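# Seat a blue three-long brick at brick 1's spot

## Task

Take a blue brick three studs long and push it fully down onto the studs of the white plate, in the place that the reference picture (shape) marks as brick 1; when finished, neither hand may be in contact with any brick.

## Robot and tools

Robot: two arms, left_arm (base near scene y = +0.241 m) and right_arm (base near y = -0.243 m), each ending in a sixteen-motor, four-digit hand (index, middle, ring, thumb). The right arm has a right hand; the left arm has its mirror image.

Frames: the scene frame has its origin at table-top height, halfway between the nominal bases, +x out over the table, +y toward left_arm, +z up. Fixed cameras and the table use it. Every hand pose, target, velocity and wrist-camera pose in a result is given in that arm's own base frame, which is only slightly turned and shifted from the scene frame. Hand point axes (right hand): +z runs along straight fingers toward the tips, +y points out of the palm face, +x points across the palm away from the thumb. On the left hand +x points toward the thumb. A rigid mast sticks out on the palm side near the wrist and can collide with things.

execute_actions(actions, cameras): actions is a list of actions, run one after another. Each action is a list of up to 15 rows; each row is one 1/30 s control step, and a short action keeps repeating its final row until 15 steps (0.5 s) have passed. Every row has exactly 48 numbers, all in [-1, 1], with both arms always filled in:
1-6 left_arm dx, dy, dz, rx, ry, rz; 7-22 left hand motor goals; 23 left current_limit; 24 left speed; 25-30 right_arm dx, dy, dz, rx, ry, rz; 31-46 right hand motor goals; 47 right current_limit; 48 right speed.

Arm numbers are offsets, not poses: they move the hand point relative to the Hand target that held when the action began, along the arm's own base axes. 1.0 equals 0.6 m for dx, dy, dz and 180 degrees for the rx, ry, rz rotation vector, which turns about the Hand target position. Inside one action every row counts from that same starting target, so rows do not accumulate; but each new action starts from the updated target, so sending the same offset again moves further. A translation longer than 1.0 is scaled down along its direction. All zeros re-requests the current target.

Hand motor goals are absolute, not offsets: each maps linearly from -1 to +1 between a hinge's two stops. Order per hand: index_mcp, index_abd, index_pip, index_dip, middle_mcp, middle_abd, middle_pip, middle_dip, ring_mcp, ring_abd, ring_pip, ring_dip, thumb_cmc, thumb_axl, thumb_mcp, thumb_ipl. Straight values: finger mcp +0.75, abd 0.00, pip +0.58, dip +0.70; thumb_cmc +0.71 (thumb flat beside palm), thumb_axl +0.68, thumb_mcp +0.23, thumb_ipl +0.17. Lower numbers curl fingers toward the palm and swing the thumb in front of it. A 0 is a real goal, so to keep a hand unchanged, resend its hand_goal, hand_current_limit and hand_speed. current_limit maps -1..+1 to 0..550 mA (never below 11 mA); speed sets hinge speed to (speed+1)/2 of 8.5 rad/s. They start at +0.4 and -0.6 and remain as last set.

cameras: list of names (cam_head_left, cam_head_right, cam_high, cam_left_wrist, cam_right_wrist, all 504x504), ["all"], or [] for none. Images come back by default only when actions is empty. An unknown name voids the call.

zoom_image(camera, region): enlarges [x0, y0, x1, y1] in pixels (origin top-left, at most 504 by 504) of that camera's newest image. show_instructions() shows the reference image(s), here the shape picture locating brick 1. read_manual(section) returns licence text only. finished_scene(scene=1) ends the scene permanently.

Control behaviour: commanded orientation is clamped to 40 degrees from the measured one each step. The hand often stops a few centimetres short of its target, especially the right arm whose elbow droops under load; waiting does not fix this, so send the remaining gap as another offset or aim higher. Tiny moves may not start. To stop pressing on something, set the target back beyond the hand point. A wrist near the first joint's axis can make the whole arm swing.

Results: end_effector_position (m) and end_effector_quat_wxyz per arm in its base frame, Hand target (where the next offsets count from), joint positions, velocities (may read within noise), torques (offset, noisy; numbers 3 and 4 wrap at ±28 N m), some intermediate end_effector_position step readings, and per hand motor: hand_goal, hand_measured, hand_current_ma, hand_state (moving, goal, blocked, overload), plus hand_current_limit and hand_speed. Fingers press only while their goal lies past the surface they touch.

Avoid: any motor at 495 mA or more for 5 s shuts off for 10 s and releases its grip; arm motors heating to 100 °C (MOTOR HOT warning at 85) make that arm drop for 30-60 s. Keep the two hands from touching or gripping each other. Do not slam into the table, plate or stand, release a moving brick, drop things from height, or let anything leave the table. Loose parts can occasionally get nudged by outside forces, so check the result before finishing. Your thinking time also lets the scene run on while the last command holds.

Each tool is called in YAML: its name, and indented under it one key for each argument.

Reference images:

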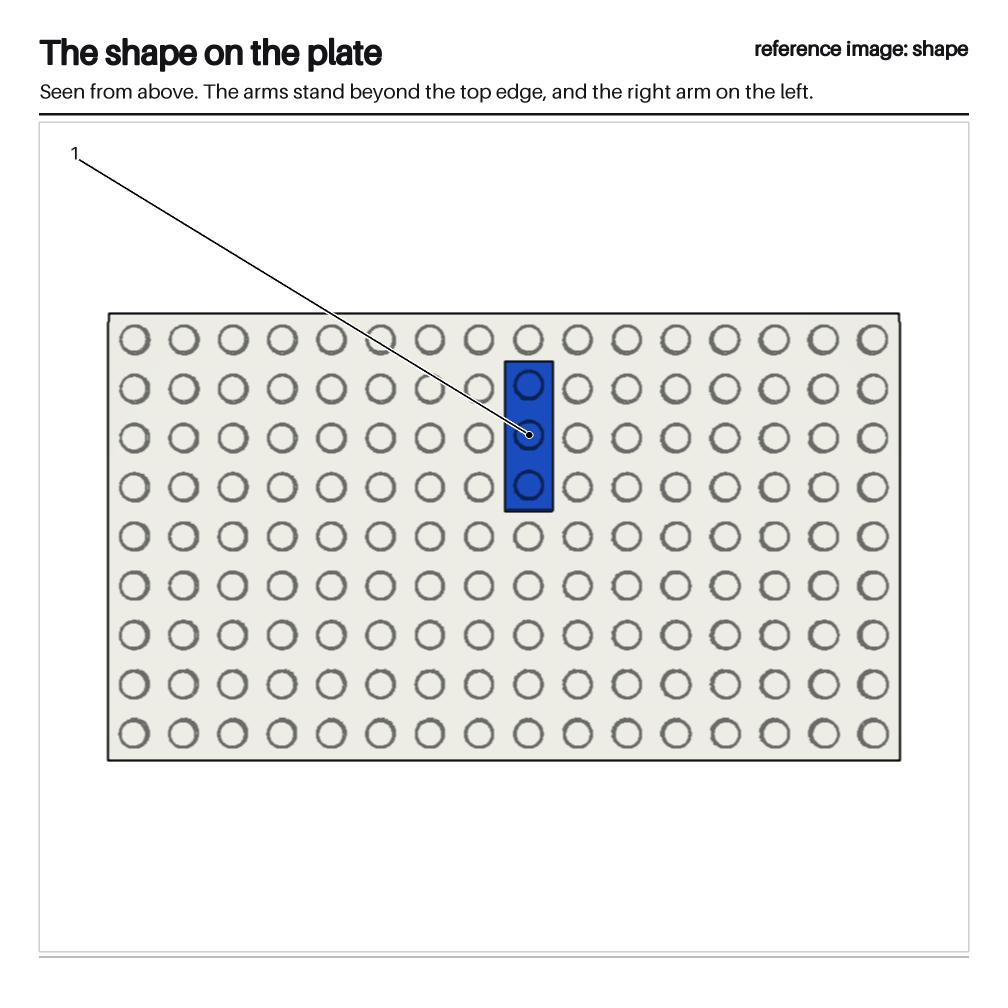

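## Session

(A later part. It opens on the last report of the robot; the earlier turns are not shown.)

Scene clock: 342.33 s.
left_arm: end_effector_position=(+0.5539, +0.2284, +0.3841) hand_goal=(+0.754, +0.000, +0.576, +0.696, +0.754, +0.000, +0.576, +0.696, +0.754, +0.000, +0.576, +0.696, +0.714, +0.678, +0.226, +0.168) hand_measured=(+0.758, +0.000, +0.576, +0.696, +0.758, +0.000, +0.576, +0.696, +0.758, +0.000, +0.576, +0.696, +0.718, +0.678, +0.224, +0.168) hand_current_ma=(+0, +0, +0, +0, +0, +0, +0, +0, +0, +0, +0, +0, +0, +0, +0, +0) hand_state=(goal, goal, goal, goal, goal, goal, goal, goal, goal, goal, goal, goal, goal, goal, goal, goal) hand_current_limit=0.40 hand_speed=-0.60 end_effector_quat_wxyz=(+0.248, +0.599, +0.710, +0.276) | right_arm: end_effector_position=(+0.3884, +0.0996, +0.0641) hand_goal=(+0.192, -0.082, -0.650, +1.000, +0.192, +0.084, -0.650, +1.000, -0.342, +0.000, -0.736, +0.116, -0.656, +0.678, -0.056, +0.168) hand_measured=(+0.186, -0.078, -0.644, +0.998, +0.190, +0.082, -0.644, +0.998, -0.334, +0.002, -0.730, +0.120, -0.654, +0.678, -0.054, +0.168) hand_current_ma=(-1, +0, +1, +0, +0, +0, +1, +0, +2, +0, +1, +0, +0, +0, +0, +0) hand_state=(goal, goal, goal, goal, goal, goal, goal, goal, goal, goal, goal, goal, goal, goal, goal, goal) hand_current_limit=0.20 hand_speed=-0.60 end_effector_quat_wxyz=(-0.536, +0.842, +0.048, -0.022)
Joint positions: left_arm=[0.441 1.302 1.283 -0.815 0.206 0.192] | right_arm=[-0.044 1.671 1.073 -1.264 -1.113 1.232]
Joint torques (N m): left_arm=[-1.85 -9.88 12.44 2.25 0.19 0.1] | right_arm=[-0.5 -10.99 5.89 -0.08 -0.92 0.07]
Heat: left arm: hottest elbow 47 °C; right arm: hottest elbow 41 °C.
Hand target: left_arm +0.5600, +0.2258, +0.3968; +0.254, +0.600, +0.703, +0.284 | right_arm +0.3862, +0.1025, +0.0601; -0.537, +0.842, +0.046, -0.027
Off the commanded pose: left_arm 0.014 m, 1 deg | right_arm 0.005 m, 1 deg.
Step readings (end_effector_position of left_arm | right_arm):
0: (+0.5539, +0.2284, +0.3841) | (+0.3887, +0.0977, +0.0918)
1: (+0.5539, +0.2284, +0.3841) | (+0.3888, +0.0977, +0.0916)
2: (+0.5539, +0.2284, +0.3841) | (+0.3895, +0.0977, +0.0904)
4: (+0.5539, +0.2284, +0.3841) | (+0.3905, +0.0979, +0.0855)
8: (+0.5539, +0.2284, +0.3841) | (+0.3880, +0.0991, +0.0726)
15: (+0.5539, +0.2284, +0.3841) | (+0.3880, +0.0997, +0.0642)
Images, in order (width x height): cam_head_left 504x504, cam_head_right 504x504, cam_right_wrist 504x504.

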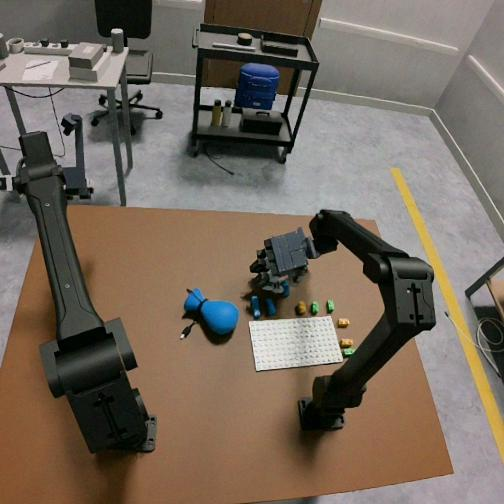

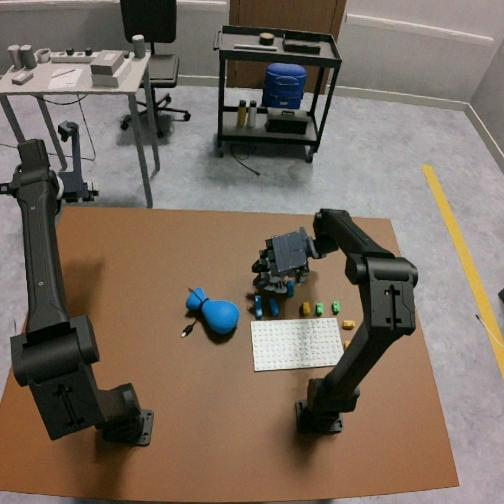

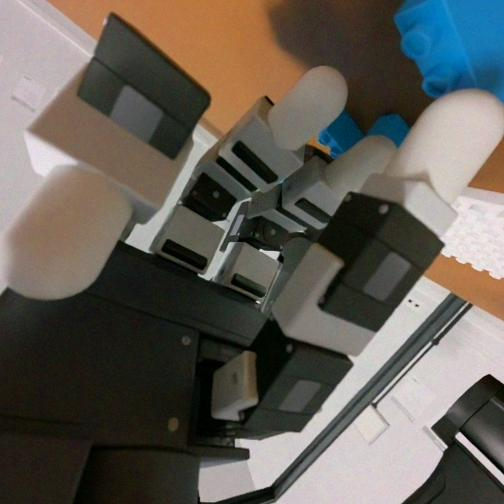

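execute_actions:
  actions:
    - [[0,0,0,0,0,0,0.754,0,0.576,0.696,0.754,0,0.576,0.696,0.754,0,0.576,0.696,0.714,0.678,0.226,0.168,0.4,-0.6,-0.001,0.003,-0.02,0,0,0,0.192,-0.083,-0.65,1.0,0.192,0.083,-0.65,1.0,-0.342,0,-0.737,0.116,-0.657,0.678,-0.056,0.168,0.2,-0.6]]
    - [[0,0,0,0,0,0,0.754,0,0.576,0.696,0.754,0,0.576,0.696,0.754,0,0.576,0.696,0.714,0.678,0.226,0.168,0.4,-0.6,0,0,-0.02,0,0,0,0.192,-0.083,-0.65,1.0,0.192,0.083,-0.65,1.0,-0.342,0,-0.737,0.116,-0.657,0.678,-0.056,0.168,0.2,-0.6]]
  cameras: ["cam_head_left","cam_head_right","cam_high","cam_right_wrist"]

zoom_image:
  camera: "cam_head_right"
  region: [240, 230, 340, 330]

zoom_image:
  camera: "cam_right_wrist"
  region: [254, 0, 504, 250]

Scene clock: 348.93 s.
left_arm: end_effector_position=(+0.5539, +0.2284, +0.3841) hand_goal=(+0.754, +0.000, +0.576, +0.696, +0.754, +0.000, +0.576, +0.696, +0.754, +0.000, +0.576, +0.696, +0.714, +0.678, +0.226, +0.168) hand_measured=(+0.758, +0.000, +0.576, +0.696, +0.758, +0.000, +0.576, +0.696, +0.758, +0.000, +0.576, +0.696, +0.718, +0.678, +0.224, +0.168) hand_current_ma=(+0, +0, +0, +0, +0, +0, +0, +0, +0, +0, +0, +0, +0, +0, +0, +0) hand_state=(goal, goal, goal, goal, goal, goal, goal, goal, goal, goal, goal, goal, goal, goal, goal, goal) hand_current_limit=0.40 hand_speed=-0.60 end_effector_quat_wxyz=(+0.248, +0.599, +0.710, +0.276) | right_arm: end_effector_position=(+0.3893, +0.1008, +0.0413) hand_goal=(+0.192, -0.082, -0.650, +1.000, +0.192, +0.084, -0.650, +1.000, -0.342, +0.000, -0.736, +0.116, -0.656, +0.678, -0.056, +0.168) hand_measured=(+0.186, -0.078, -0.644, +0.998, +0.190, +0.082, -0.644, +0.998, -0.334, +0.002, -0.730, +0.120, -0.654, +0.678, -0.054, +0.168) hand_current_ma=(-1, +0, +1, +0, +0, +0, +1, +0, +2, +0, +1, +0, +0, +0, +0, +0) hand_state=(goal, goal, goal, goal, goal, goal, goal, goal, goal, goal, goal, goal, goal, goal, goal, goal) hand_current_limit=0.20 hand_speed=-0.60 end_effector_quat_wxyz=(-0.536, +0.843, +0.050, -0.019)
Joint positions: left_arm=[0.441 1.302 1.283 -0.815 0.206 0.192] | right_arm=[-0.04 1.704 1.047 -1.192 -1.113 1.238]
Joint torques (N m): left_arm=[-1.79 -9.82 12.42 2.28 0.19 0.1] | right_arm=[-0.38 -10.81 5.52 -0.01 -0.97 0.09]
Heat: left arm: hottest elbow 47 °C; right arm: hottest elbow 40 °C.
Hand target: left_arm +0.5600, +0.2258, +0.3968; +0.254, +0.600, +0.703, +0.284 | right_arm +0.3856, +0.1044, +0.0360; -0.537, +0.842, +0.046, -0.027
Off the commanded pose: left_arm 0.014 m, 1 deg | right_arm 0.007 m, 1 deg.
Step readings (end_effector_position of left_arm | right_arm):
0: (+0.5539, +0.2284, +0.3841) | (+0.3885, +0.0996, +0.0640)
1: (+0.5539, +0.2284, +0.3841) | (+0.3886, +0.0996, +0.0640)
2: (+0.5539, +0.2284, +0.3841) | (+0.3891, +0.0998, +0.0636)
4: (+0.5539, +0.2284, +0.3841) | (+0.3904, +0.0997, +0.0620)
8: (+0.5539, +0.2284, +0.3841) | (+0.3899, +0.1002, +0.0574)
15: (+0.5539, +0.2284, +0.3841) | (+0.3894, +0.1008, +0.0540)
16: (+0.5539, +0.2284, +0.3841) | (+0.3895, +0.1008, +0.0539)
17: (+0.5539, +0.2284, +0.3841) | (+0.3899, +0.1007, +0.0534)
19: (+0.5539, +0.2284, +0.3841) | (+0.3909, +0.1007, +0.0516)
23: (+0.5539, +0.2284, +0.3841) | (+0.3901, +0.1007, +0.0455)
30: (+0.5539, +0.2284, +0.3841) | (+0.3891, +0.1008, +0.0414)
Images, in order (width x height): cam_head_left 504x504, cam_head_right 504x504, cam_high 504x504, cam_right_wrist 504x504.

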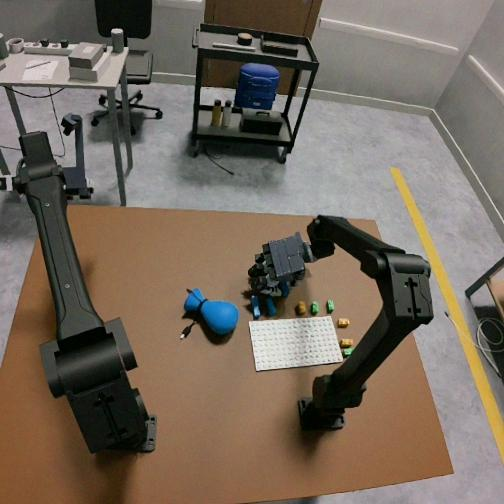

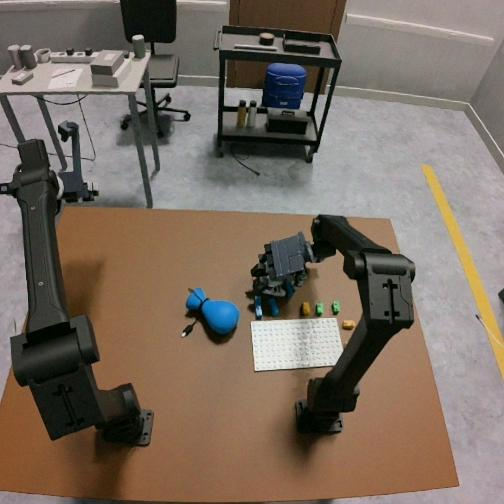

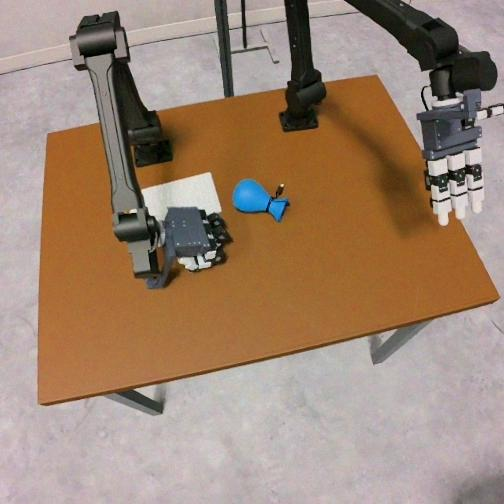

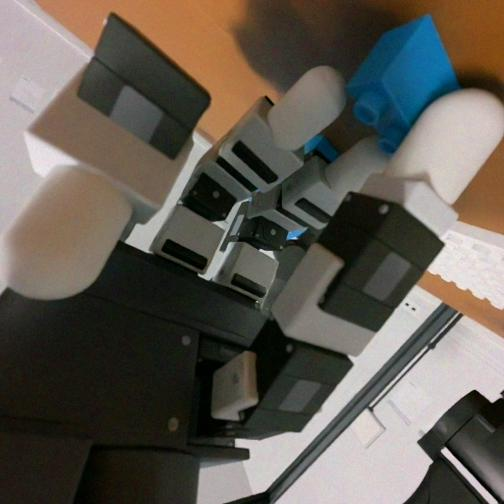

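Scaled by 5.040 from the camera's 504x504 image, which has a finer 720x720 frame.

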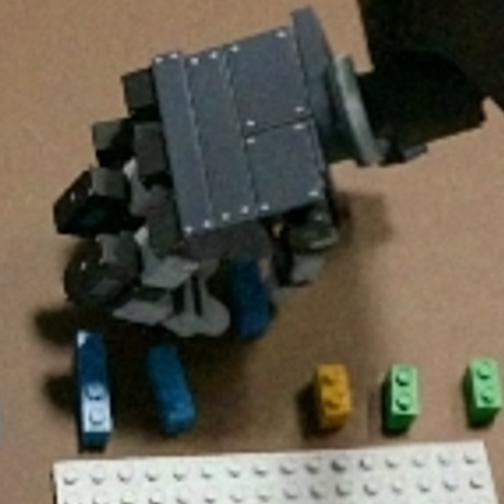

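Scaled by 2.016 from the camera's 504x504 image, which has a finer 720x720 frame.

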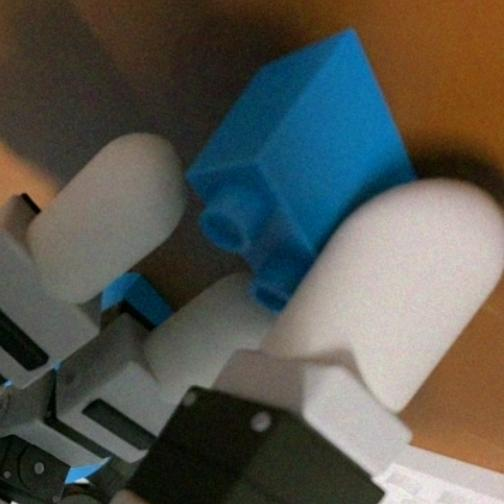

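execute_actions:
  actions:
    - [[0,0,0,0,0,0,0.754,0,0.576,0.696,0.754,0,0.576,0.696,0.754,0,0.576,0.696,0.714,0.678,0.226,0.168,0.4,-0.6,0,0,0,0,0,0,0.034,-0.083,-0.52,1.0,0.034,0.083,-0.52,1.0,-0.342,0,-0.737,0.116,-0.657,0.678,-0.09,0.168,0.2,-0.9]]
    - [[0,0,0,0,0,0,0.754,0,0.576,0.696,0.754,0,0.576,0.696,0.754,0,0.576,0.696,0.714,0.678,0.226,0.168,0.4,-0.6,0,0,0,0,0,0,0.034,-0.083,-0.52,1.0,0.034,0.083,-0.52,1.0,-0.342,0,-0.737,0.116,-0.657,0.678,-0.09,0.168,0.2,-0.9]]
  cameras: ["cam_head_right","cam_right_wrist"]

zoom_image:
  camera: "cam_right_wrist"
  region: [254, 0, 504, 250]

zoom_image:
  camera: "cam_head_right"
  region: [240, 230, 340, 330]

Scene clock: 360.63 s.
left_arm: end_effector_position=(+0.5539, +0.2284, +0.3841) hand_goal=(+0.754, +0.000, +0.576, +0.696, +0.754, +0.000, +0.576, +0.696, +0.754, +0.000, +0.576, +0.696, +0.714, +0.678, +0.226, +0.168) hand_measured=(+0.758, +0.000, +0.576, +0.696, +0.758, +0.000, +0.576, +0.696, +0.758, +0.000, +0.576, +0.696, +0.718, +0.678, +0.224, +0.168) hand_current_ma=(+0, +0, +0, +0, +0, +0, +0, +0, +0, +0, +0, +0, +0, +0, +0, +0) hand_state=(goal, goal, goal, goal, goal, goal, goal, goal, goal, goal, goal, goal, goal, goal, goal, goal) hand_current_limit=0.40 hand_speed=-0.60 end_effector_quat_wxyz=(+0.248, +0.599, +0.710, +0.276) | right_arm: end_effector_position=(+0.3890, +0.1014, +0.0415) hand_goal=(+0.034, -0.082, -0.520, +1.000, +0.034, +0.084, -0.520, +1.000, -0.342, +0.000, -0.736, +0.116, -0.656, +0.678, -0.090, +0.168) hand_measured=(+0.066, -0.078, -0.512, +1.000, +0.064, +0.080, -0.512, +1.000, -0.334, +0.002, -0.730, +0.120, -0.654, +0.678, -0.074, +0.176) hand_current_ma=(+26, +0, +2, +0, +23, +0, +2, +0, +2, +0, +1, +0, +0, +0, +10, +3) hand_state=(blocked, goal, goal, goal, blocked, goal, goal, goal, goal, goal, goal, goal, goal, goal, goal, goal) hand_current_limit=0.20 hand_speed=-0.90 end_effector_quat_wxyz=(-0.536, +0.842, +0.049, -0.019)
Joint positions: left_arm=[0.441 1.302 1.283 -0.815 0.206 0.192] | right_arm=[-0.039 1.704 1.047 -1.192 -1.114 1.24]
Joint torques (N m): left_arm=[-1.85 -9.82 12.45 2.29 0.19 0.11] | right_arm=[-0.62 -10.87 5.53 -0.01 -0.91 0.09]
Heat: left arm: hottest elbow 47 °C; right arm: hottest elbow 38 °C.
Hand target: left_arm +0.5600, +0.2258, +0.3968; +0.254, +0.600, +0.703, +0.284 | right_arm +0.3856, +0.1043, +0.0361; -0.537, +0.842, +0.045, -0.027
Off the commanded pose: left_arm 0.014 m, 1 deg | right_arm 0.007 m, 1 deg.
Step readings (end_effector_position of left_arm | right_arm):
0: (+0.5539, +0.2284, +0.3841) | (+0.3893, +0.1008, +0.0413)
1: (+0.5539, +0.2284, +0.3841) | (+0.3893, +0.1008, +0.0413)
2: (+0.5539, +0.2284, +0.3841) | (+0.3893, +0.1008, +0.0413)
4: (+0.5539, +0.2284, +0.3841) | (+0.3893, +0.1008, +0.0413)
8: (+0.5539, +0.2284, +0.3841) | (+0.3893, +0.1008, +0.0413)
15: (+0.5539, +0.2284, +0.3841) | (+0.3891, +0.1014, +0.0415)
16: (+0.5539, +0.2284, +0.3841) | (+0.3891, +0.1014, +0.0415)
17: (+0.5539, +0.2284, +0.3841) | (+0.3890, +0.1014, +0.0415)
19: (+0.5539, +0.2284, +0.3841) | (+0.3890, +0.1014, +0.0415)
23: (+0.5539, +0.2284, +0.3841) | (+0.3890, +0.1014, +0.0415)
30: (+0.5539, +0.2284, +0.3841) | (+0.3890, +0.1014, +0.0415)
Images, in order (width x height): cam_head_right 504x504, cam_right_wrist 504x504.

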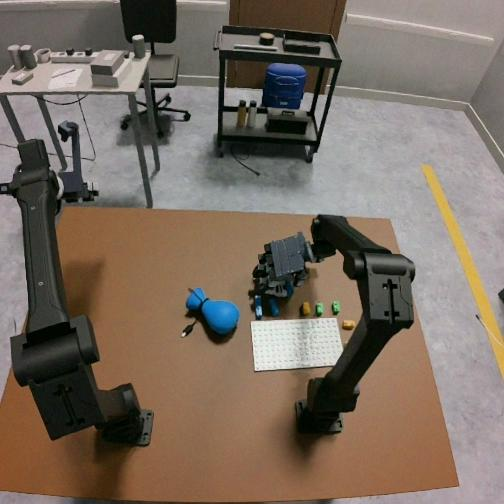

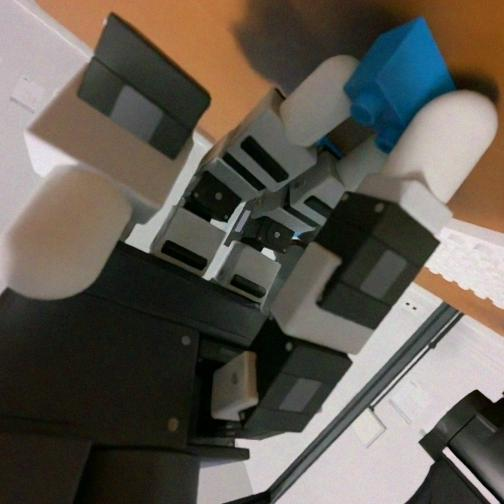

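Scaled by 2.016 from the camera's 504x504 image, which has a finer 720x720 frame.

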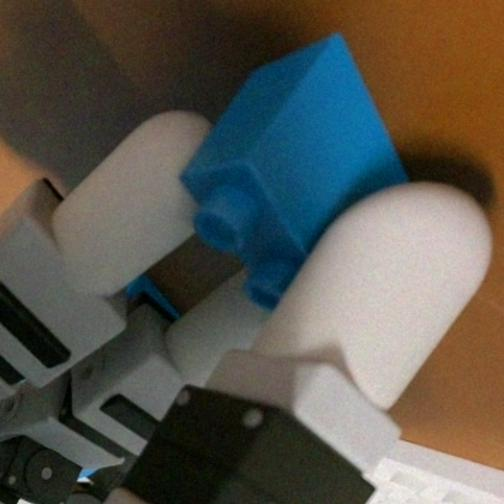

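Scaled by 5.040 from the camera's 504x504 image, which has a finer 720x720 frame.

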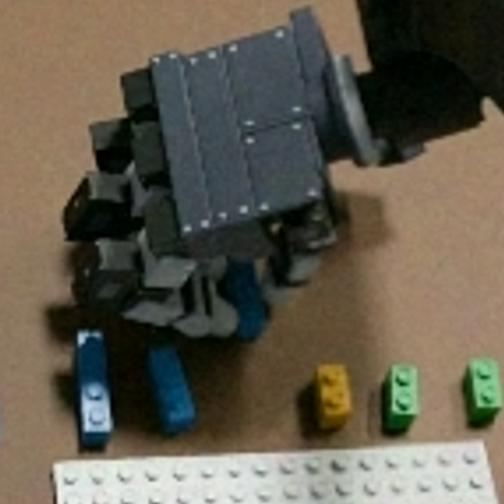

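execute_actions:
  actions:
    - [[0,0,0,0,0,0,0.754,0,0.576,0.696,0.754,0,0.576,0.696,0.754,0,0.576,0.696,0.714,0.678,0.226,0.168,0.4,-0.6,0,0,0,0,0,0,-0.01,-0.083,-0.535,1.0,-0.01,0.083,-0.535,1.0,-0.342,0,-0.737,0.116,-0.657,0.678,-0.15,0.125,0.2,-0.9]]
    - [[0,0,0,0,0,0,0.754,0,0.576,0.696,0.754,0,0.576,0.696,0.754,0,0.576,0.696,0.714,0.678,0.226,0.168,0.4,-0.6,0,0,0,0,0,0,-0.04,-0.083,-0.555,1.0,-0.04,0.083,-0.555,1.0,-0.342,0,-0.737,0.116,-0.657,0.678,-0.21,0.0865,0.2,-0.9]]
  cameras: ["cam_right_wrist"]

zoom_image:
  camera: "cam_right_wrist"
  region: [254, 0, 504, 250]

Scene clock: 364.80 s.
left_arm: end_effector_position=(+0.5539, +0.2284, +0.3841) hand_goal=(+0.754, +0.000, +0.576, +0.696, +0.754, +0.000, +0.576, +0.696, +0.754, +0.000, +0.576, +0.696, +0.714, +0.678, +0.226, +0.168) hand_measured=(+0.758, +0.000, +0.576, +0.696, +0.758, +0.000, +0.576, +0.696, +0.758, +0.000, +0.576, +0.696, +0.718, +0.678, +0.224, +0.168) hand_current_ma=(+0, +0, +0, +0, +0, +0, +0, +0, +0, +0, +0, +0, +0, +0, +0, +0) hand_state=(goal, goal, goal, goal, goal, goal, goal, goal, goal, goal, goal, goal, goal, goal, goal, goal) hand_current_limit=0.40 hand_speed=-0.60 end_effector_quat_wxyz=(+0.248, +0.599, +0.710, +0.276) | right_arm: end_effector_position=(+0.3890, +0.1014, +0.0415) hand_goal=(-0.040, -0.082, -0.554, +1.000, -0.040, +0.084, -0.554, +1.000, -0.342, +0.000, -0.736, +0.116, -0.656, +0.678, -0.210, +0.086) hand_measured=(+0.056, -0.078, -0.512, +1.000, +0.054, +0.080, -0.512, +1.000, -0.334, +0.002, -0.730, +0.120, -0.654, +0.678, -0.074, +0.170) hand_current_ma=(+185, +0, +35, +0, +173, -1, +36, +0, +2, +0, +1, +0, +0, +0, +330, +224) hand_state=(blocked, goal, blocked, goal, blocked, goal, blocked, goal, goal, goal, goal, goal, goal, goal, blocked, blocked) hand_current_limit=0.20 hand_speed=-0.90 end_effector_quat_wxyz=(-0.536, +0.842, +0.049, -0.020)
Joint positions: left_arm=[0.441 1.302 1.283 -0.815 0.206 0.192] | right_arm=[-0.039 1.704 1.047 -1.192 -1.114 1.241]
Joint torques (N m): left_arm=[-1.79 -9.82 12.44 2.26 0.2 0.11] | right_arm=[-0.62 -10.93 5.5 -0.05 -0.91 0.09]
Heat: left arm: hottest elbow 47 °C; right arm: hottest elbow 38 °C.
Hand target: left_arm +0.5600, +0.2258, +0.3968; +0.254, +0.600, +0.703, +0.284 | right_arm +0.3856, +0.1043, +0.0360; -0.536, +0.842, +0.045, -0.027
Off the commanded pose: left_arm 0.014 m, 1 deg | right_arm 0.007 m, 1 deg.
Step readings (end_effector_position of left_arm | right_arm):
0: (+0.5539, +0.2284, +0.3841) | (+0.3890, +0.1014, +0.0415)
1: (+0.5539, +0.2284, +0.3841) | (+0.3890, +0.1014, +0.0415)
2: (+0.5539, +0.2284, +0.3841) | (+0.3890, +0.1014, +0.0415)
4: (+0.5539, +0.2284, +0.3841) | (+0.3890, +0.1014, +0.0415)
8: (+0.5539, +0.2284, +0.3841) | (+0.3890, +0.1014, +0.0415)
15: (+0.5539, +0.2284, +0.3841) | (+0.3890, +0.1014, +0.0415)
16: (+0.5539, +0.2284, +0.3841) | (+0.3890, +0.1014, +0.0415)
17: (+0.5539, +0.2284, +0.3841) | (+0.3890, +0.1014, +0.0415)
19: (+0.5539, +0.2284, +0.3841) | (+0.3890, +0.1014, +0.0415)
23: (+0.5539, +0.2284, +0.3841) | (+0.3890, +0.1014, +0.0415)
30: (+0.5539, +0.2284, +0.3841) | (+0.3890, +0.1014, +0.0415)
Images, in order (width x height): cam_right_wrist 504x504.

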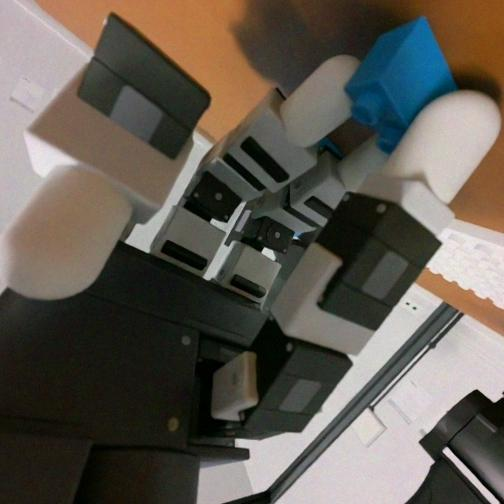

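Scaled by 2.016 from the camera's 504x504 image, which has a finer 720x720 frame.

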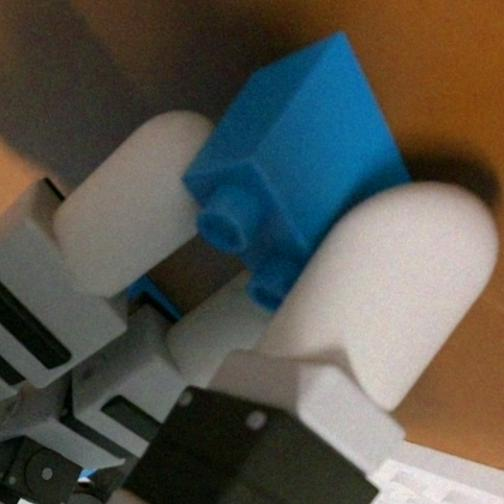

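execute_actions:
  actions:
    - [[0,0,0,0,0,0,0.754,0,0.576,0.696,0.754,0,0.576,0.696,0.754,0,0.576,0.696,0.714,0.678,0.226,0.168,0.4,-0.6,0,0,0.025,0,0,0,-0.03,-0.083,-0.55,1.0,-0.03,0.083,-0.55,1.0,-0.342,0,-0.737,0.116,-0.657,0.678,-0.19,0.1,0.2,-0.9]]
    - [[0,0,0,0,0,0,0.754,0,0.576,0.696,0.754,0,0.576,0.696,0.754,0,0.576,0.696,0.714,0.678,0.226,0.168,0.4,-0.6,0,0,0.025,0,0,0,-0.03,-0.083,-0.55,1.0,-0.03,0.083,-0.55,1.0,-0.342,0,-0.737,0.116,-0.657,0.678,-0.19,0.1,0.2,-0.9]]
  cameras: ["cam_head_right","cam_high","cam_right_wrist"]

zoom_image:
  camera: "cam_right_wrist"
  region: [254, 0, 504, 250]

zoom_image:
  camera: "cam_head_right"
  region: [240, 230, 340, 330]

zoom_image:
  camera: "cam_high"
  region: [120, 180, 240, 300]

Scene clock: 368.87 s.
left_arm: end_effector_position=(+0.5539, +0.2284, +0.3841) hand_goal=(+0.754, +0.000, +0.576, +0.696, +0.754, +0.000, +0.576, +0.696, +0.754, +0.000, +0.576, +0.696, +0.714, +0.678, +0.226, +0.168) hand_measured=(+0.758, +0.000, +0.576, +0.696, +0.758, +0.000, +0.576, +0.696, +0.758, +0.000, +0.576, +0.696, +0.718, +0.678, +0.224, +0.168) hand_current_ma=(+0, +0, +0, +0, +0, +0, +0, +0, +0, +0, +0, +0, +0, +0, +0, +0) hand_state=(goal, goal, goal, goal, goal, goal, goal, goal, goal, goal, goal, goal, goal, goal, goal, goal) hand_current_limit=0.40 hand_speed=-0.60 end_effector_quat_wxyz=(+0.248, +0.599, +0.710, +0.276) | right_arm: end_effector_position=(+0.3777, +0.1020, +0.0522) hand_goal=(-0.030, -0.082, -0.550, +1.000, -0.030, +0.084, -0.550, +1.000, -0.342, +0.000, -0.736, +0.116, -0.656, +0.678, -0.190, +0.100) hand_measured=(+0.056, -0.078, -0.512, +1.000, +0.054, +0.080, -0.512, +1.000, -0.334, +0.002, -0.730, +0.120, -0.652, +0.678, -0.074, +0.170) hand_current_ma=(+151, +0, +29, +0, +141, -1, +30, +0, +2, +0, +1, +0, +0, +0, +330, +161) hand_state=(blocked, goal, blocked, goal, blocked, goal, blocked, goal, goal, goal, goal, goal, goal, goal, blocked, blocked) hand_current_limit=0.20 hand_speed=-0.90 end_effector_quat_wxyz=(-0.538, +0.841, +0.039, -0.036)
Joint positions: left_arm=[0.441 1.302 1.283 -0.815 0.206 0.192] | right_arm=[-0.039 1.684 1.047 -1.251 -1.114 1.241]
Joint torques (N m): left_arm=[-1.85 -9.82 12.45 2.28 0.2 0.1] | right_arm=[-0.56 -12.92 7.82 -0.98 -0.91 0.1]
Heat: left arm: hottest elbow 47 °C; right arm: hottest elbow 38 °C.
Hand target: left_arm +0.5600, +0.2258, +0.3968; +0.254, +0.600, +0.703, +0.284 | right_arm +0.3856, +0.1043, +0.0661; -0.536, +0.842, +0.046, -0.027
Off the commanded pose: left_arm 0.014 m, 1 deg | right_arm 0.016 m, 1 deg.
Step readings (end_effector_position of left_arm | right_arm):
0: (+0.5539, +0.2284, +0.3841) | (+0.3890, +0.1014, +0.0415)
1: (+0.5539, +0.2284, +0.3841) | (+0.3890, +0.1014, +0.0415)
2: (+0.5539, +0.2284, +0.3841) | (+0.3890, +0.1014, +0.0415)
4: (+0.5539, +0.2284, +0.3841) | (+0.3883, +0.1014, +0.0417)
8: (+0.5539, +0.2284, +0.3841) | (+0.3860, +0.1017, +0.0423)
15: (+0.5539, +0.2284, +0.3841) | (+0.3849, +0.1017, +0.0426)
16: (+0.5539, +0.2284, +0.3841) | (+0.3847, +0.1017, +0.0427)
17: (+0.5539, +0.2284, +0.3841) | (+0.3839, +0.1017, +0.0430)
19: (+0.5539, +0.2284, +0.3841) | (+0.3815, +0.1018, +0.0443)
23: (+0.5539, +0.2284, +0.3841) | (+0.3788, +0.1019, +0.0486)
30: (+0.5539, +0.2284, +0.3841) | (+0.3779, +0.1020, +0.0521)
Images, in order (width x height): cam_head_right 504x504, cam_high 504x504, cam_right_wrist 504x504.

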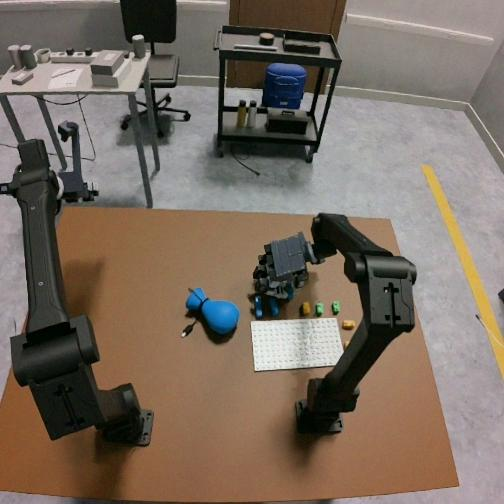

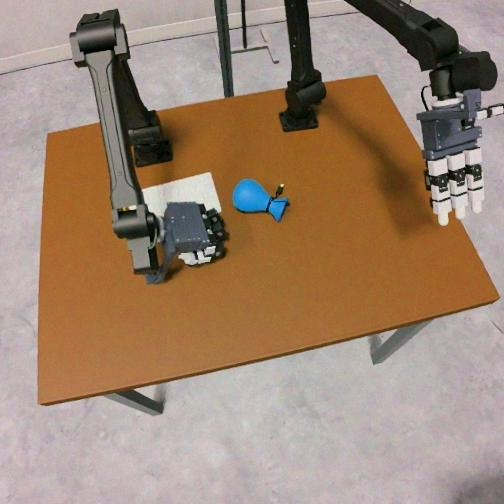

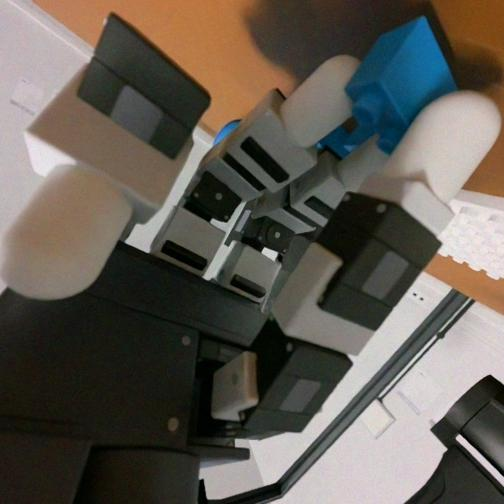

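Scaled by 2.016 from the camera's 504x504 image, which has a finer 720x720 frame.

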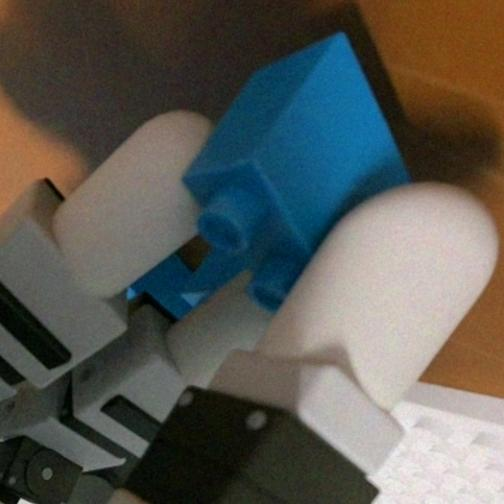

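Scaled by 5.040 from the camera's 504x504 image, which has a finer 720x720 frame.

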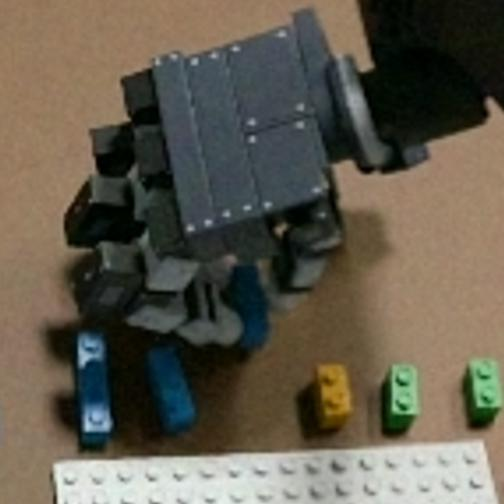

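Scaled by 4.200 from the camera's 504x504 image, which has a finer 720x720 frame.

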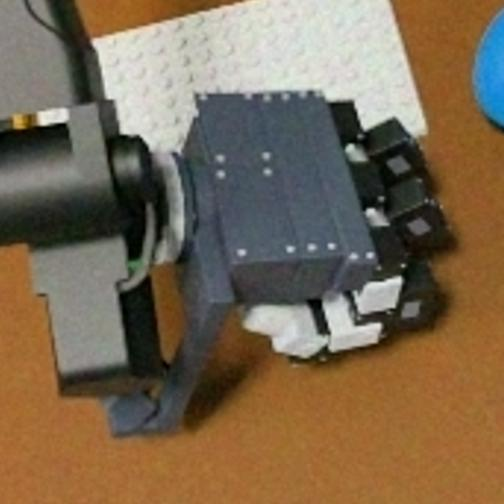

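execute_actions:
  actions:
    - [[0,0,0,0,0,0,0.754,0,0.576,0.696,0.754,0,0.576,0.696,0.754,0,0.576,0.696,0.714,0.678,0.226,0.168,0.4,-0.6,0,0,0.05,0,0,0,-0.03,-0.083,-0.55,1.0,-0.03,0.083,-0.55,1.0,-0.342,0,-0.737,0.116,-0.657,0.678,-0.19,0.1,0.2,-0.9]]
    - [[0,0,0,0,0,0,0.754,0,0.576,0.696,0.754,0,0.576,0.696,0.754,0,0.576,0.696,0.714,0.678,0.226,0.168,0.4,-0.6,-0.01,0,0.05,0,0,0,-0.03,-0.083,-0.55,1.0,-0.03,0.083,-0.55,1.0,-0.342,0,-0.737,0.116,-0.657,0.678,-0.19,0.1,0.2,-0.9]]
    - [[0,0,0,0,0,0,0.754,0,0.576,0.696,0.754,0,0.576,0.696,0.754,0,0.576,0.696,0.714,0.678,0.226,0.168,0.4,-0.6,-0.05,-0.004,0,0,0,0,-0.03,-0.083,-0.55,1.0,-0.03,0.083,-0.55,1.0,-0.342,0,-0.737,0.116,-0.657,0.678,-0.19,0.1,0.2,-0.9]]
    - [[0,0,0,0,0,0,0.754,0,0.576,0.696,0.754,0,0.576,0.696,0.754,0,0.576,0.696,0.714,0.678,0.226,0.168,0.4,-0.6,-0.05,-0.004,0,0,0,0,-0.03,-0.083,-0.55,1.0,-0.03,0.083,-0.55,1.0,-0.342,0,-0.737,0.116,-0.657,0.678,-0.19,0.1,0.2,-0.9]]
    - [[0,0,0,0,0,0,0.754,0,0.576,0.696,0.754,0,0.576,0.696,0.754,0,0.576,0.696,0.714,0.678,0.226,0.168,0.4,-0.6,-0.05,-0.004,0,0,0,0,-0.03,-0.083,-0.55,1.0,-0.03,0.083,-0.55,1.0,-0.342,0,-0.737,0.116,-0.657,0.678,-0.19,0.1,0.2,-0.9]]
  cameras: ["all"]

Scene clock: 381.20 s.
left_arm: end_effector_position=(+0.5539, +0.2284, +0.3841) hand_goal=(+0.754, +0.000, +0.576, +0.696, +0.754, +0.000, +0.576, +0.696, +0.754, +0.000, +0.576, +0.696, +0.714, +0.678, +0.226, +0.168) hand_measured=(+0.758, +0.000, +0.576, +0.696, +0.758, +0.000, +0.576, +0.696, +0.758, +0.000, +0.576, +0.696, +0.718, +0.678, +0.224, +0.168) hand_current_ma=(+0, +0, +0, +0, +0, +0, +0, +0, +0, +0, +0, +0, +0, +0, +0, +0) hand_state=(goal, goal, goal, goal, goal, goal, goal, goal, goal, goal, goal, goal, goal, goal, goal, goal) hand_current_limit=0.40 hand_speed=-0.60 end_effector_quat_wxyz=(+0.248, +0.599, +0.710, +0.276) | right_arm: end_effector_position=(+0.2927, +0.0996, +0.1239) hand_goal=(-0.030, -0.082, -0.550, +1.000, -0.030, +0.084, -0.550, +1.000, -0.342, +0.000, -0.736, +0.116, -0.656, +0.678, -0.190, +0.100) hand_measured=(+0.056, -0.078, -0.512, +1.000, +0.054, +0.080, -0.512, +1.000, -0.334, +0.002, -0.730, +0.120, -0.652, +0.678, -0.074, +0.170) hand_current_ma=(+151, +0, +29, +0, +141, -1, +30, +0, +2, +0, +1, +0, +0, +0, +330, +161) hand_state=(blocked, goal, blocked, goal, blocked, goal, blocked, goal, goal, goal, goal, goal, goal, goal, blocked, blocked) hand_current_limit=0.20 hand_speed=-0.90 end_effector_quat_wxyz=(-0.537, +0.842, +0.044, -0.031)
Joint positions: left_arm=[0.441 1.302 1.283 -0.815 0.206 0.192] | right_arm=[-0.055 1.37 0.905 -1.445 -1.107 1.2]
Joint torques (N m): left_arm=[-1.85 -9.88 12.44 2.25 0.2 0.11] | right_arm=[-1.73 -8.47 6.23 -1.01 -0.77 -0.12]
Heat: left arm: hottest elbow 48 °C; right arm: hottest elbow 37 °C.
Hand target: left_arm +0.5600, +0.2258, +0.3968; +0.254, +0.600, +0.703, +0.284 | right_arm +0.2897, +0.0971, +0.1261; -0.537, +0.842, +0.046, -0.027
Off the commanded pose: left_arm 0.014 m, 1 deg | right_arm 0.004 m, 0 deg.
Step readings (end_effector_position of left_arm | right_arm):
0: (+0.5539, +0.2284, +0.3841) | (+0.3777, +0.1020, +0.0522)
1: (+0.5539, +0.2284, +0.3841) | (+0.3775, +0.1020, +0.0523)
2: (+0.5539, +0.2284, +0.3841) | (+0.3762, +0.1020, +0.0531)
4: (+0.5539, +0.2284, +0.3841) | (+0.3718, +0.1023, +0.0571)
8: (+0.5539, +0.2284, +0.3841) | (+0.3671, +0.1025, +0.0687)
15: (+0.5539, +0.2284, +0.3841) | (+0.3687, +0.1025, +0.0778)
16: (+0.5539, +0.2284, +0.3841) | (+0.3683, +0.1025, +0.0779)
17: (+0.5539, +0.2284, +0.3841) | (+0.3674, +0.1025, +0.0791)
19: (+0.5539, +0.2284, +0.3841) | (+0.3636, +0.1027, +0.0831)
23: (+0.5539, +0.2284, +0.3841) | (+0.3603, +0.1028, +0.0961)
30: (+0.5539, +0.2284, +0.3841) | (+0.3641, +0.1026, +0.1080)
31: (+0.5539, +0.2284, +0.3841) | (+0.3639, +0.1026, +0.1080)
32: (+0.5539, +0.2284, +0.3841) | (+0.3638, +0.1027, +0.1085)
34: (+0.5539, +0.2284, +0.3841) | (+0.3631, +0.1027, +0.1107)
38: (+0.5539, +0.2284, +0.3841) | (+0.3577, +0.1029, +0.1189)
45: (+0.5539, +0.2284, +0.3841) | (+0.3545, +0.1030, +0.1244)
46: (+0.5539, +0.2284, +0.3841) | (+0.3536, +0.1030, +0.1238)
47: (+0.5539, +0.2284, +0.3841) | (+0.3517, +0.1031, +0.1230)
49: (+0.5539, +0.2284, +0.3841) | (+0.3422, +0.1035, +0.1201)
53: (+0.5539, +0.2284, +0.3841) | (+0.3239, +0.1029, +0.1186)
60: (+0.5539, +0.2284, +0.3841) | (+0.3225, +0.1022, +0.1230)
61: (+0.5539, +0.2284, +0.3841) | (+0.3220, +0.1023, +0.1227)
62: (+0.5539, +0.2284, +0.3841) | (+0.3207, +0.1022, +0.1223)
64: (+0.5539, +0.2284, +0.3841) | (+0.3121, +0.1018, +0.1202)
68: (+0.5539, +0.2284, +0.3841) | (+0.2942, +0.1008, +0.1202)
75: (+0.5539, +0.2284, +0.3841) | (+0.2926, +0.0999, +0.1239)

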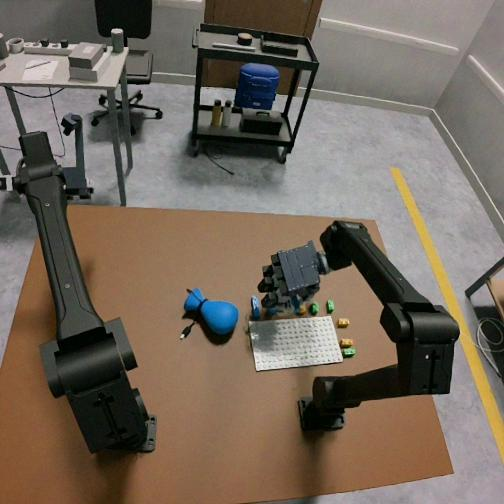

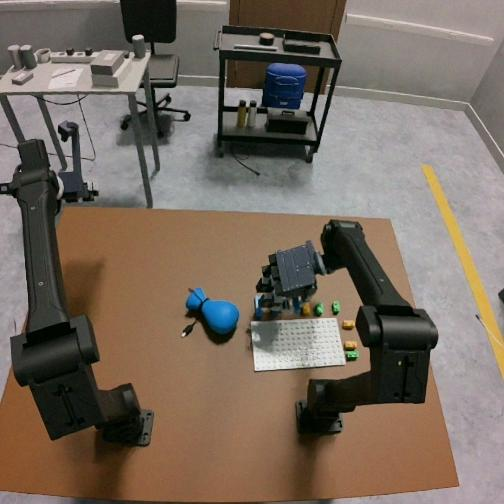

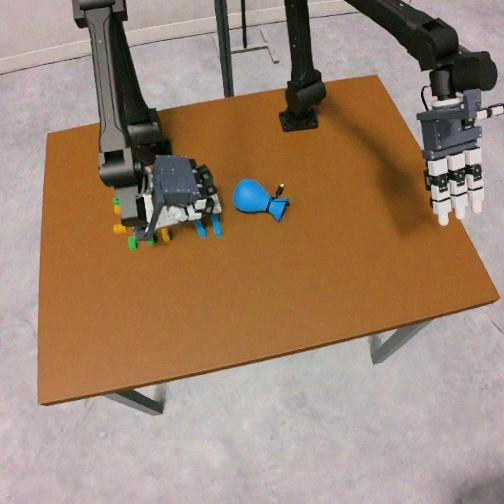

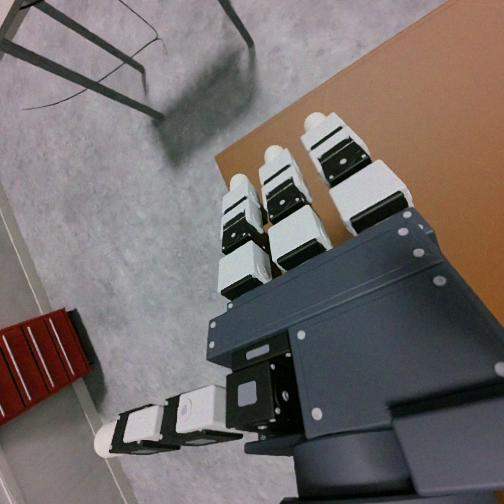

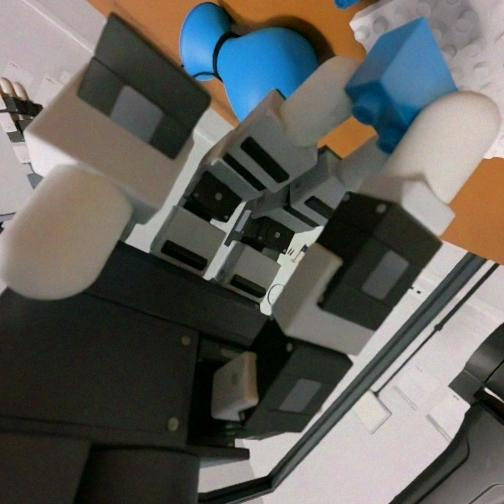

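execute_actions:
  actions:
    - [[0,0,0,0,0,0,0.754,0,0.576,0.696,0.754,0,0.576,0.696,0.754,0,0.576,0.696,0.714,0.678,0.226,0.168,0.4,-0.6,-0.0583,-0.004,-0.0117,0,0,0,-0.03,-0.083,-0.55,1.0,-0.03,0.083,-0.55,1.0,-0.342,0,-0.737,0.116,-0.657,0.678,-0.19,0.1,0.2,-0.9]]
    - [[0,0,0,0,0,0,0.754,0,0.576,0.696,0.754,0,0.576,0.696,0.754,0,0.576,0.696,0.714,0.678,0.226,0.168,0.4,-0.6,-0.0583,-0.004,-0.0117,0,0,0,-0.03,-0.083,-0.55,1.0,-0.03,0.083,-0.55,1.0,-0.342,0,-0.737,0.116,-0.657,0.678,-0.19,0.1,0.2,-0.9]]
    - [[0,0,0,0,0,0,0.754,0,0.576,0.696,0.754,0,0.576,0.696,0.754,0,0.576,0.696,0.714,0.678,0.226,0.168,0.4,-0.6,-0.0583,-0.004,-0.0117,0,0,0,-0.03,-0.083,-0.55,1.0,-0.03,0.083,-0.55,1.0,-0.342,0,-0.737,0.116,-0.657,0.678,-0.19,0.1,0.2,-0.9]]
  cameras: ["all"]

zoom_image:
  camera: "cam_head_right"
  region: [240, 260, 360, 380]

zoom_image:
  camera: "cam_right_wrist"
  region: [254, 0, 504, 250]

zoom_image:
  camera: "cam_head_left"
  region: [240, 260, 360, 380]

zoom_image:
  camera: "cam_high"
  region: [110, 130, 240, 260]

Scene clock: 387.00 s.
left_arm: end_effector_position=(+0.5539, +0.2284, +0.3841) hand_goal=(+0.754, +0.000, +0.576, +0.696, +0.754, +0.000, +0.576, +0.696, +0.754, +0.000, +0.576, +0.696, +0.714, +0.678, +0.226, +0.168) hand_measured=(+0.758, +0.000, +0.576, +0.696, +0.758, +0.000, +0.576, +0.696, +0.758, +0.000, +0.576, +0.696, +0.718, +0.678, +0.224, +0.168) hand_current_ma=(+0, +0, +0, +0, +0, +0, +0, +0, +0, +0, +0, +0, +0, +0, +0, +0) hand_state=(goal, goal, goal, goal, goal, goal, goal, goal, goal, goal, goal, goal, goal, goal, goal, goal) hand_current_limit=0.40 hand_speed=-0.60 end_effector_quat_wxyz=(+0.248, +0.599, +0.710, +0.276) | right_arm: end_effector_position=(+0.1872, +0.0916, +0.1043) hand_goal=(-0.030, -0.082, -0.550, +1.000, -0.030, +0.084, -0.550, +1.000, -0.342, +0.000, -0.736, +0.116, -0.656, +0.678, -0.190, +0.100) hand_measured=(+0.056, -0.078, -0.512, +1.000, +0.054, +0.080, -0.512, +1.000, -0.334, +0.002, -0.730, +0.120, -0.652, +0.678, -0.074, +0.170) hand_current_ma=(+151, +0, +29, +0, +141, -1, +30, +0, +2, +0, +1, +0, +0, +0, +330, +161) hand_state=(blocked, goal, blocked, goal, blocked, goal, blocked, goal, goal, goal, goal, goal, goal, goal, blocked, blocked) hand_current_limit=0.20 hand_speed=-0.90 end_effector_quat_wxyz=(-0.537, +0.842, +0.045, -0.029)
Joint positions: left_arm=[0.441 1.302 1.283 -0.815 0.206 0.192] | right_arm=[-0.117 1.125 0.634 -1.526 -1.083 1.076]
Joint torques (N m): left_arm=[-1.85 -9.88 12.44 2.25 0.19 0.1] | right_arm=[-1.79 -3.9 6.13 -1.24 -0.69 -0.14]
Heat: left arm: hottest elbow 48 °C; right arm: hottest elbow 37 °C.
Hand target: left_arm +0.5600, +0.2258, +0.3968; +0.254, +0.600, +0.703, +0.284 | right_arm +0.1847, +0.0899, +0.1049; -0.537, +0.842, +0.046, -0.027
Off the commanded pose: left_arm 0.014 m, 1 deg | right_arm 0.003 m, 0 deg.
Step readings (end_effector_position of left_arm | right_arm):
0: (+0.5539, +0.2284, +0.3841) | (+0.2927, +0.0996, +0.1239)
1: (+0.5539, +0.2284, +0.3841) | (+0.2922, +0.0997, +0.1236)
2: (+0.5539, +0.2284, +0.3841) | (+0.2904, +0.0997, +0.1228)
4: (+0.5539, +0.2284, +0.3841) | (+0.2801, +0.0993, +0.1193)
8: (+0.5539, +0.2284, +0.3841) | (+0.2592, +0.0983, +0.1151)
15: (+0.5539, +0.2284, +0.3841) | (+0.2574, +0.0971, +0.1172)
16: (+0.5539, +0.2284, +0.3841) | (+0.2570, +0.0969, +0.1170)
17: (+0.5539, +0.2284, +0.3841) | (+0.2554, +0.0969, +0.1162)
19: (+0.5539, +0.2284, +0.3841) | (+0.2460, +0.0964, +0.1129)
23: (+0.5539, +0.2284, +0.3841) | (+0.2245, +0.0956, +0.1089)
30: (+0.5539, +0.2284, +0.3841) | (+0.2221, +0.0943, +0.1108)
31: (+0.5539, +0.2284, +0.3841) | (+0.2217, +0.0943, +0.1107)
32: (+0.5539, +0.2284, +0.3841) | (+0.2202, +0.0942, +0.1098)
34: (+0.5539, +0.2284, +0.3841) | (+0.2113, +0.0936, +0.1066)
38: (+0.5539, +0.2284, +0.3841) | (+0.1899, +0.0930, +0.1027)
45: (+0.5539, +0.2284, +0.3841) | (+0.1870, +0.0916, +0.1043)

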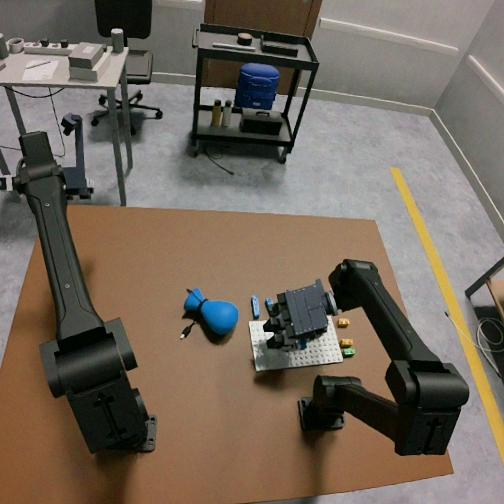

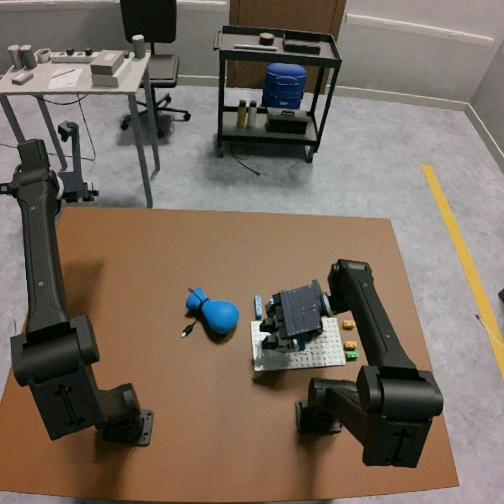

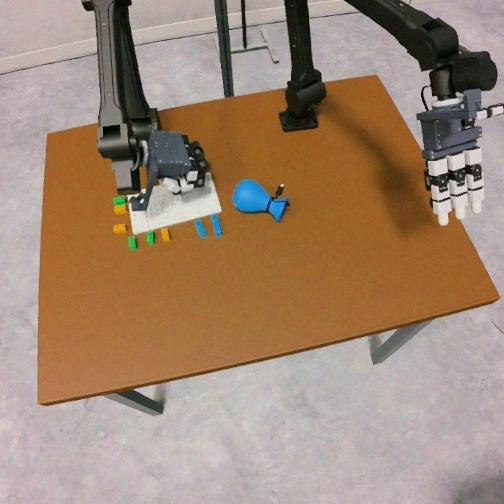

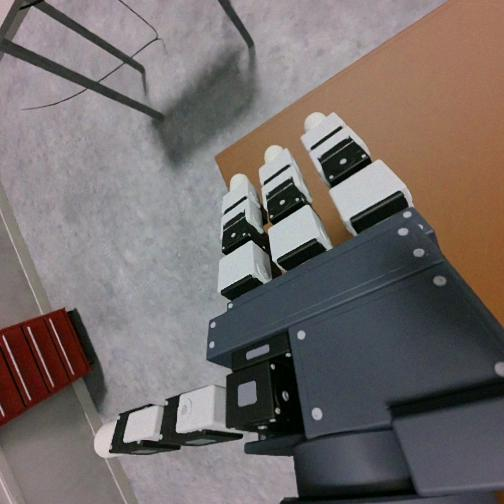

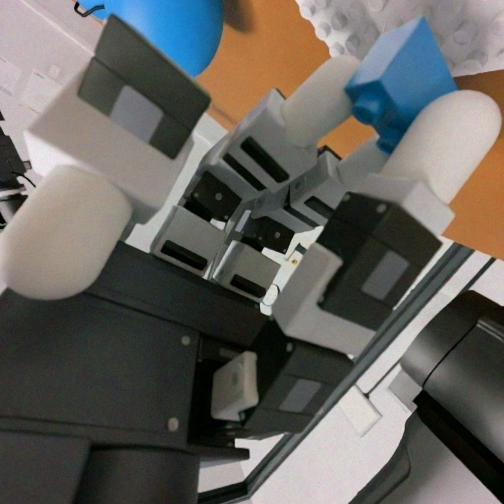

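Scaled by 4.200 from the camera's 504x504 image, which has a finer 720x720 frame.

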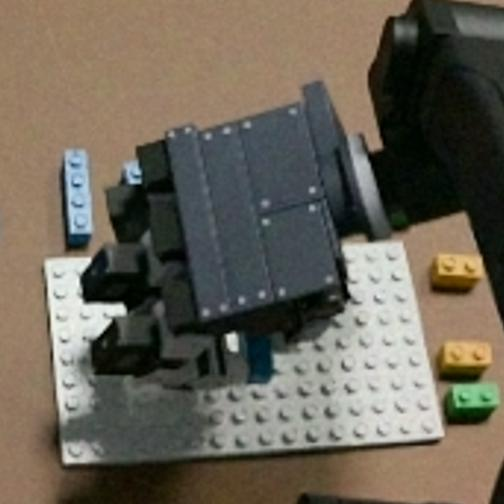

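Scaled by 2.016 from the camera's 504x504 image, which has a finer 720x720 frame.

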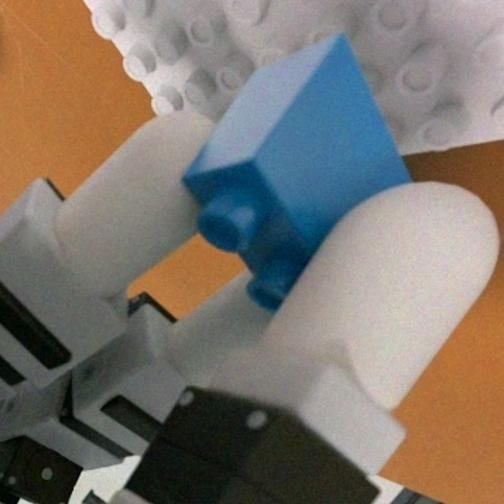

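Scaled by 4.200 from the camera's 504x504 image, which has a finer 720x720 frame.

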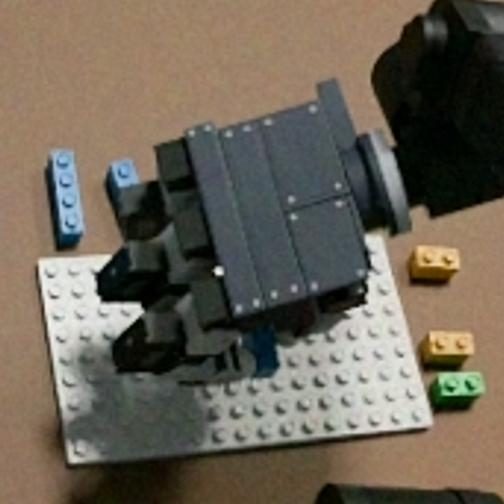

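Scaled by 3.877 from the camera's 504x504 image, which has a finer 720x720 frame.

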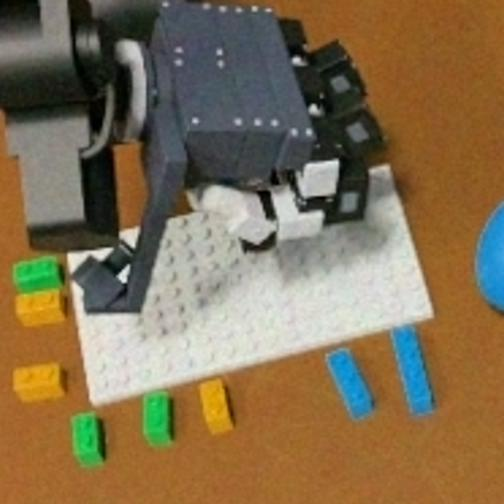

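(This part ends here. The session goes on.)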